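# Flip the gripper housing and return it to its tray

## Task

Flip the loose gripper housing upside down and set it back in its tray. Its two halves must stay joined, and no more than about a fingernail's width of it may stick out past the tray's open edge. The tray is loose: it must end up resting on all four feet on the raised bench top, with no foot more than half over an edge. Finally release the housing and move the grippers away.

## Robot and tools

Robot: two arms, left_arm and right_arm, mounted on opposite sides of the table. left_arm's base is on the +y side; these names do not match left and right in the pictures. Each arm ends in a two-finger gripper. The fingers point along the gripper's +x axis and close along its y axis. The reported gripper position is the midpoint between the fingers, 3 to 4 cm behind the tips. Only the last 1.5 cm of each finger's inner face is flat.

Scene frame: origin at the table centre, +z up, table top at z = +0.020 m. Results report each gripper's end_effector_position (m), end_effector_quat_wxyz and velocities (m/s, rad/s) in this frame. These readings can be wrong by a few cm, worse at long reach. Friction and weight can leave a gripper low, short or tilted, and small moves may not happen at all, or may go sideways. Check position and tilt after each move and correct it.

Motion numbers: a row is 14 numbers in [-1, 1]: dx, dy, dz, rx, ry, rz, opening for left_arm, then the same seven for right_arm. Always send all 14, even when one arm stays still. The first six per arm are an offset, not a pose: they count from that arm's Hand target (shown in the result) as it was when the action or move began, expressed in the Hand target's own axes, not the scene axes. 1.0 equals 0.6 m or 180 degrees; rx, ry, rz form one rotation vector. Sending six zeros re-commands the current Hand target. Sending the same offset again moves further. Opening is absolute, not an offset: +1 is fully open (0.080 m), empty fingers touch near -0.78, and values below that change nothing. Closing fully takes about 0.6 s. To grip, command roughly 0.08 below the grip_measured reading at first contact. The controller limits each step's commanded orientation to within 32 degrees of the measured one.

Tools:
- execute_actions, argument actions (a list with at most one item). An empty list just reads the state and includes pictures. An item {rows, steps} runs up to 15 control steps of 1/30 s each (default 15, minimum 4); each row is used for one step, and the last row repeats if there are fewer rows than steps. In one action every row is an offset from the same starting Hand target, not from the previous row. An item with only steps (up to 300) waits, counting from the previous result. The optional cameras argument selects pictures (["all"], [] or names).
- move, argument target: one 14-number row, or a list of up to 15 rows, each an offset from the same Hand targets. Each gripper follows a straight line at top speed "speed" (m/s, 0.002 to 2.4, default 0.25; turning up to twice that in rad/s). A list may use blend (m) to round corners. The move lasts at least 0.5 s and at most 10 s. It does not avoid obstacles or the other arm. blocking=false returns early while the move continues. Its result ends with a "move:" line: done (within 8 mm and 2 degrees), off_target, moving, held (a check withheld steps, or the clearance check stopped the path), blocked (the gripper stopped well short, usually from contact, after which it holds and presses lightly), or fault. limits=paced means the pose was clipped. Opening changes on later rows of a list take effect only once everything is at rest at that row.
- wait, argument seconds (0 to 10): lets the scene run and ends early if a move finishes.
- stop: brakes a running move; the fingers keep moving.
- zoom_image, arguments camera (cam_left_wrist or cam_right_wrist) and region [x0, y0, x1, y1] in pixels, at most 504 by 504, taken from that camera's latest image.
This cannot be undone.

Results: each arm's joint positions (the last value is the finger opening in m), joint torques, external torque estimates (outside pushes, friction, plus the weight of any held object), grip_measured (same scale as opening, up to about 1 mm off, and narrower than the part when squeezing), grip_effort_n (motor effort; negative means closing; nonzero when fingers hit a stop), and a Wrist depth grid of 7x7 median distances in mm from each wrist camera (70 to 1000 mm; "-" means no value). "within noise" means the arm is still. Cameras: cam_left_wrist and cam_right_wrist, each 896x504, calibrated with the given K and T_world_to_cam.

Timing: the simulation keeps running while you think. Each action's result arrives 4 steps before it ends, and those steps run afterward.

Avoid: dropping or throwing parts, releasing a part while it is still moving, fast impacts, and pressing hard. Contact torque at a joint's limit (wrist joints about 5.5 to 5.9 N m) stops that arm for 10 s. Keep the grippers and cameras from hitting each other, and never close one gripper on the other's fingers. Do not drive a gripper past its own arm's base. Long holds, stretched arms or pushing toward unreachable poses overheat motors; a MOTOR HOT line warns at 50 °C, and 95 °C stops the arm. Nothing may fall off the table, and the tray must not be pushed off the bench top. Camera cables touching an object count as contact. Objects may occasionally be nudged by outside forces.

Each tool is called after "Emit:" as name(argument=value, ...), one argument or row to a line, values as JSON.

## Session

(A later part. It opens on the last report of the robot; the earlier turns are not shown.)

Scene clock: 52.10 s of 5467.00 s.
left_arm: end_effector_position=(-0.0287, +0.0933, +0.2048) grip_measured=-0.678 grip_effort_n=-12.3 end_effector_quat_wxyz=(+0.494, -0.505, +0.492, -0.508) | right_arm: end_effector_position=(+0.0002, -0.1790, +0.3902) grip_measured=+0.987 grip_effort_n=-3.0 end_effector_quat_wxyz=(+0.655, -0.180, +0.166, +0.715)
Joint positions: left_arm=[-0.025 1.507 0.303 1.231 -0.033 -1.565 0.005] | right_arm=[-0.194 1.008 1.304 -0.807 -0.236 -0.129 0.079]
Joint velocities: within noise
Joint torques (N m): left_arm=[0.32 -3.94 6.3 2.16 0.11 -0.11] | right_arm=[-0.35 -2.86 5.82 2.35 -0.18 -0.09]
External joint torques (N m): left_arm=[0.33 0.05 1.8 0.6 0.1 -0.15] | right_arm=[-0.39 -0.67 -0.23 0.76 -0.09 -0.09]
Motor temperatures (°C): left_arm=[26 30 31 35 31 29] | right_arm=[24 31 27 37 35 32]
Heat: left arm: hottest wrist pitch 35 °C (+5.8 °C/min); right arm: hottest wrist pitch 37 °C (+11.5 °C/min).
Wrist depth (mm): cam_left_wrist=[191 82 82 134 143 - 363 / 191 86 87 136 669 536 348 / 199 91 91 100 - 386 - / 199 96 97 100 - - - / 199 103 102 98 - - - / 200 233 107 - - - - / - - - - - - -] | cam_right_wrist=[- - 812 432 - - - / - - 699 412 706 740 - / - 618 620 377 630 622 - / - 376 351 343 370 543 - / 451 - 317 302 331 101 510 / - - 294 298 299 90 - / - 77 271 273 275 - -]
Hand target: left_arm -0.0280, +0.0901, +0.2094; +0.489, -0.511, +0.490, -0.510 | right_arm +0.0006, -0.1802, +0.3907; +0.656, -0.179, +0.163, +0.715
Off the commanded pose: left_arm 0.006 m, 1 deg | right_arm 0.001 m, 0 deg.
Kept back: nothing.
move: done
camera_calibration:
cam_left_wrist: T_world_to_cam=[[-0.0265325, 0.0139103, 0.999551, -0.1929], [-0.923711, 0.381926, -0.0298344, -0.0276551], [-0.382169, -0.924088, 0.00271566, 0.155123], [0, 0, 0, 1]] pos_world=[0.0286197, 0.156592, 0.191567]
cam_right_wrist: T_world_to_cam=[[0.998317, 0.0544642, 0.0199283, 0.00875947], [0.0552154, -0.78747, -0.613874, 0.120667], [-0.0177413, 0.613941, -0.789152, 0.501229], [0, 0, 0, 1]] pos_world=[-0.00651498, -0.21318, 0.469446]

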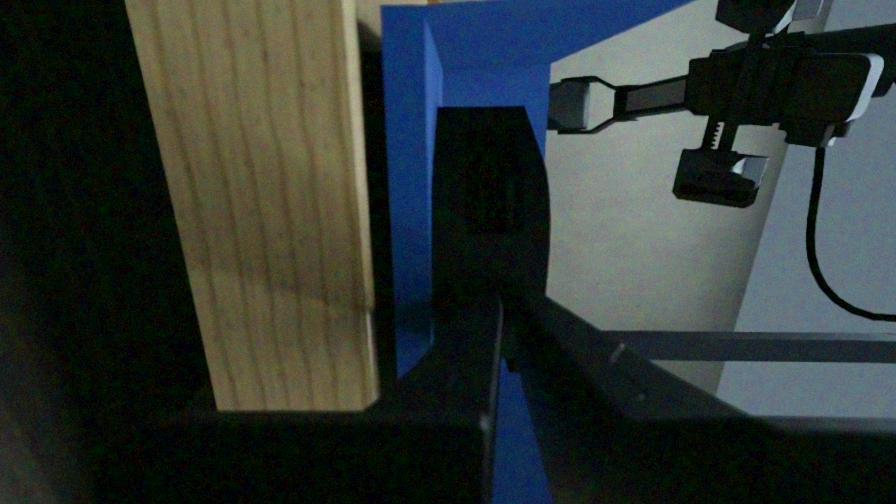

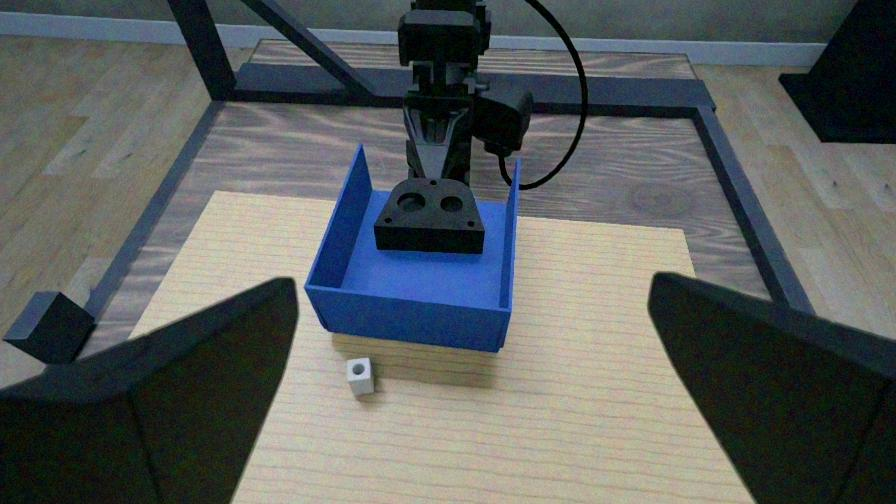

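Emit:
move(
  target=[
    [-0.12,0,0,0,0,0,-0.68,0,0,0,0,0,0,1],
    [-0.15,-0.12,0,0,0,0,-0.68,0,0,0,0,0,0,1],
  ],
  speed=0.2,
)

Emit:
zoom_image(
  camera="cam_right_wrist",
  region=[290, 120, 550, 370],
)

Emit:
zoom_image(
  camera="cam_left_wrist",
  region=[250, 10, 650, 410],
)

Scene clock: 53.67 s of 5467.00 s.
left_arm: end_effector_position=(-0.0276, +0.1828, +0.2671) grip_measured=-0.678 grip_effort_n=-11.4 end_effector_quat_wxyz=(+0.497, -0.503, +0.494, -0.506) | right_arm: end_effector_position=(+0.0002, -0.1790, +0.3902) grip_measured=+0.987 grip_effort_n=-2.1 end_effector_quat_wxyz=(+0.655, -0.180, +0.166, +0.715)
Joint positions: left_arm=[-0.041 0.639 0.253 0.404 -0.05 -1.565 0.005] | right_arm=[-0.194 1.008 1.304 -0.807 -0.236 -0.129 0.079]
Joint velocities: within noise
Joint torques (N m): left_arm=[-0.21 -1.87 9.46 1.74 -0.11 -0.08] | right_arm=[-0.34 -2.87 5.82 2.35 -0.18 -0.09]
External joint torques (N m): left_arm=[-0.2 -1.07 2.83 0.15 -0.11 -0.13] | right_arm=[-0.33 -0.79 -0.19 0.77 -0.11 -0.1]
Motor temperatures (°C): left_arm=[26 30 31 35 31 29] | right_arm=[24 31 27 37 35 32]
Heat: left arm: hottest wrist pitch 35 °C (+5.6 °C/min); right arm: hottest wrist pitch 37 °C (+11.2 °C/min).
Wrist depth (mm): cam_left_wrist=[262 163 209 - - 536 - / 261 173 202 710 745 444 - / 274 180 188 - - - - / 274 194 196 - - - - / 273 208 209 213 757 - - / 263 262 - - - - - / - - - - - - -] | cam_right_wrist=[- - 814 452 - - - / - - 714 707 706 741 - / - 631 622 626 625 630 - / - 376 355 343 371 547 - / 454 - 315 302 332 100 511 / - - 292 299 301 90 - / - 77 272 274 274 - -]
Hand target: left_arm -0.0280, +0.1830, +0.2775; +0.489, -0.511, +0.490, -0.510 | right_arm +0.0006, -0.1802, +0.3907; +0.656, -0.179, +0.163, +0.715
Off the commanded pose: left_arm 0.010 m, 1 deg | right_arm 0.001 m, 0 deg.
Kept back: nothing.
move: off_target (left_arm)
camera_calibration:
cam_left_wrist: T_world_to_cam=[[-0.0266453, 0.00438638, 0.999635, -0.254811], [-0.923999, 0.381489, -0.0263032, -0.0598053], [-0.381465, -0.924363, -0.00611187, 0.24056], [0, 0, 0, 1]] pos_world=[0.0297159, 0.246298, 0.254615]
cam_right_wrist: T_world_to_cam=[[0.998317, 0.0544642, 0.0199283, 0.00875947], [0.0552154, -0.78747, -0.613874, 0.120667], [-0.0177413, 0.613941, -0.789152, 0.501229], [0, 0, 0, 1]] pos_world=[-0.00651498, -0.21318, 0.469446]

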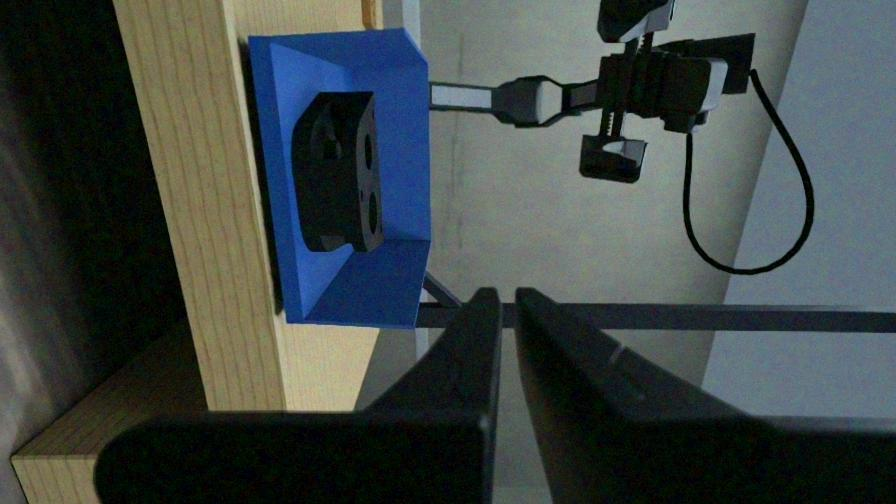

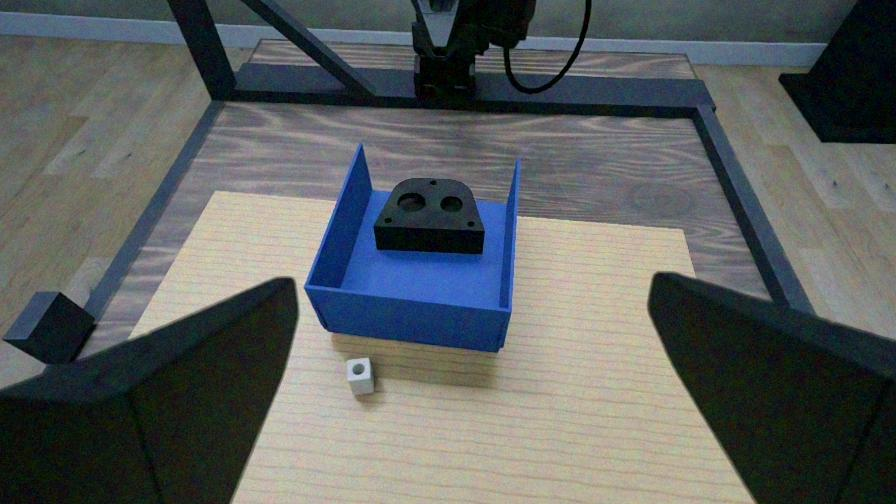

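Scaled by 1.938.

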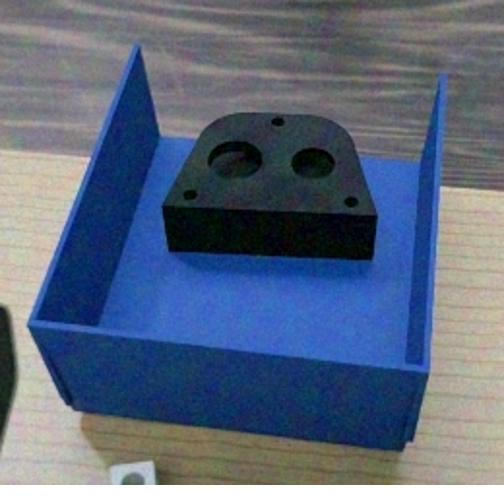

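Scaled by 1.260.

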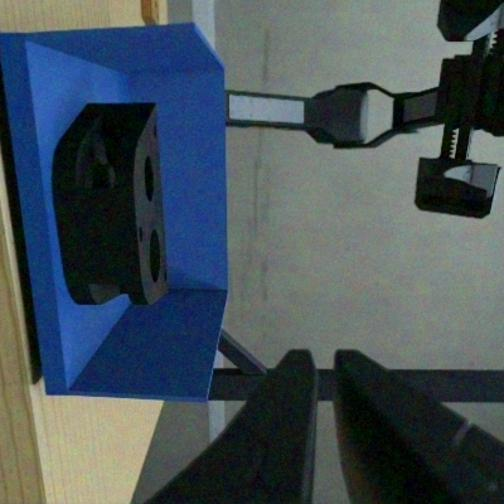

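Emit:
finished_scene(
  scene=1,
)

The scene is finished: the task was done.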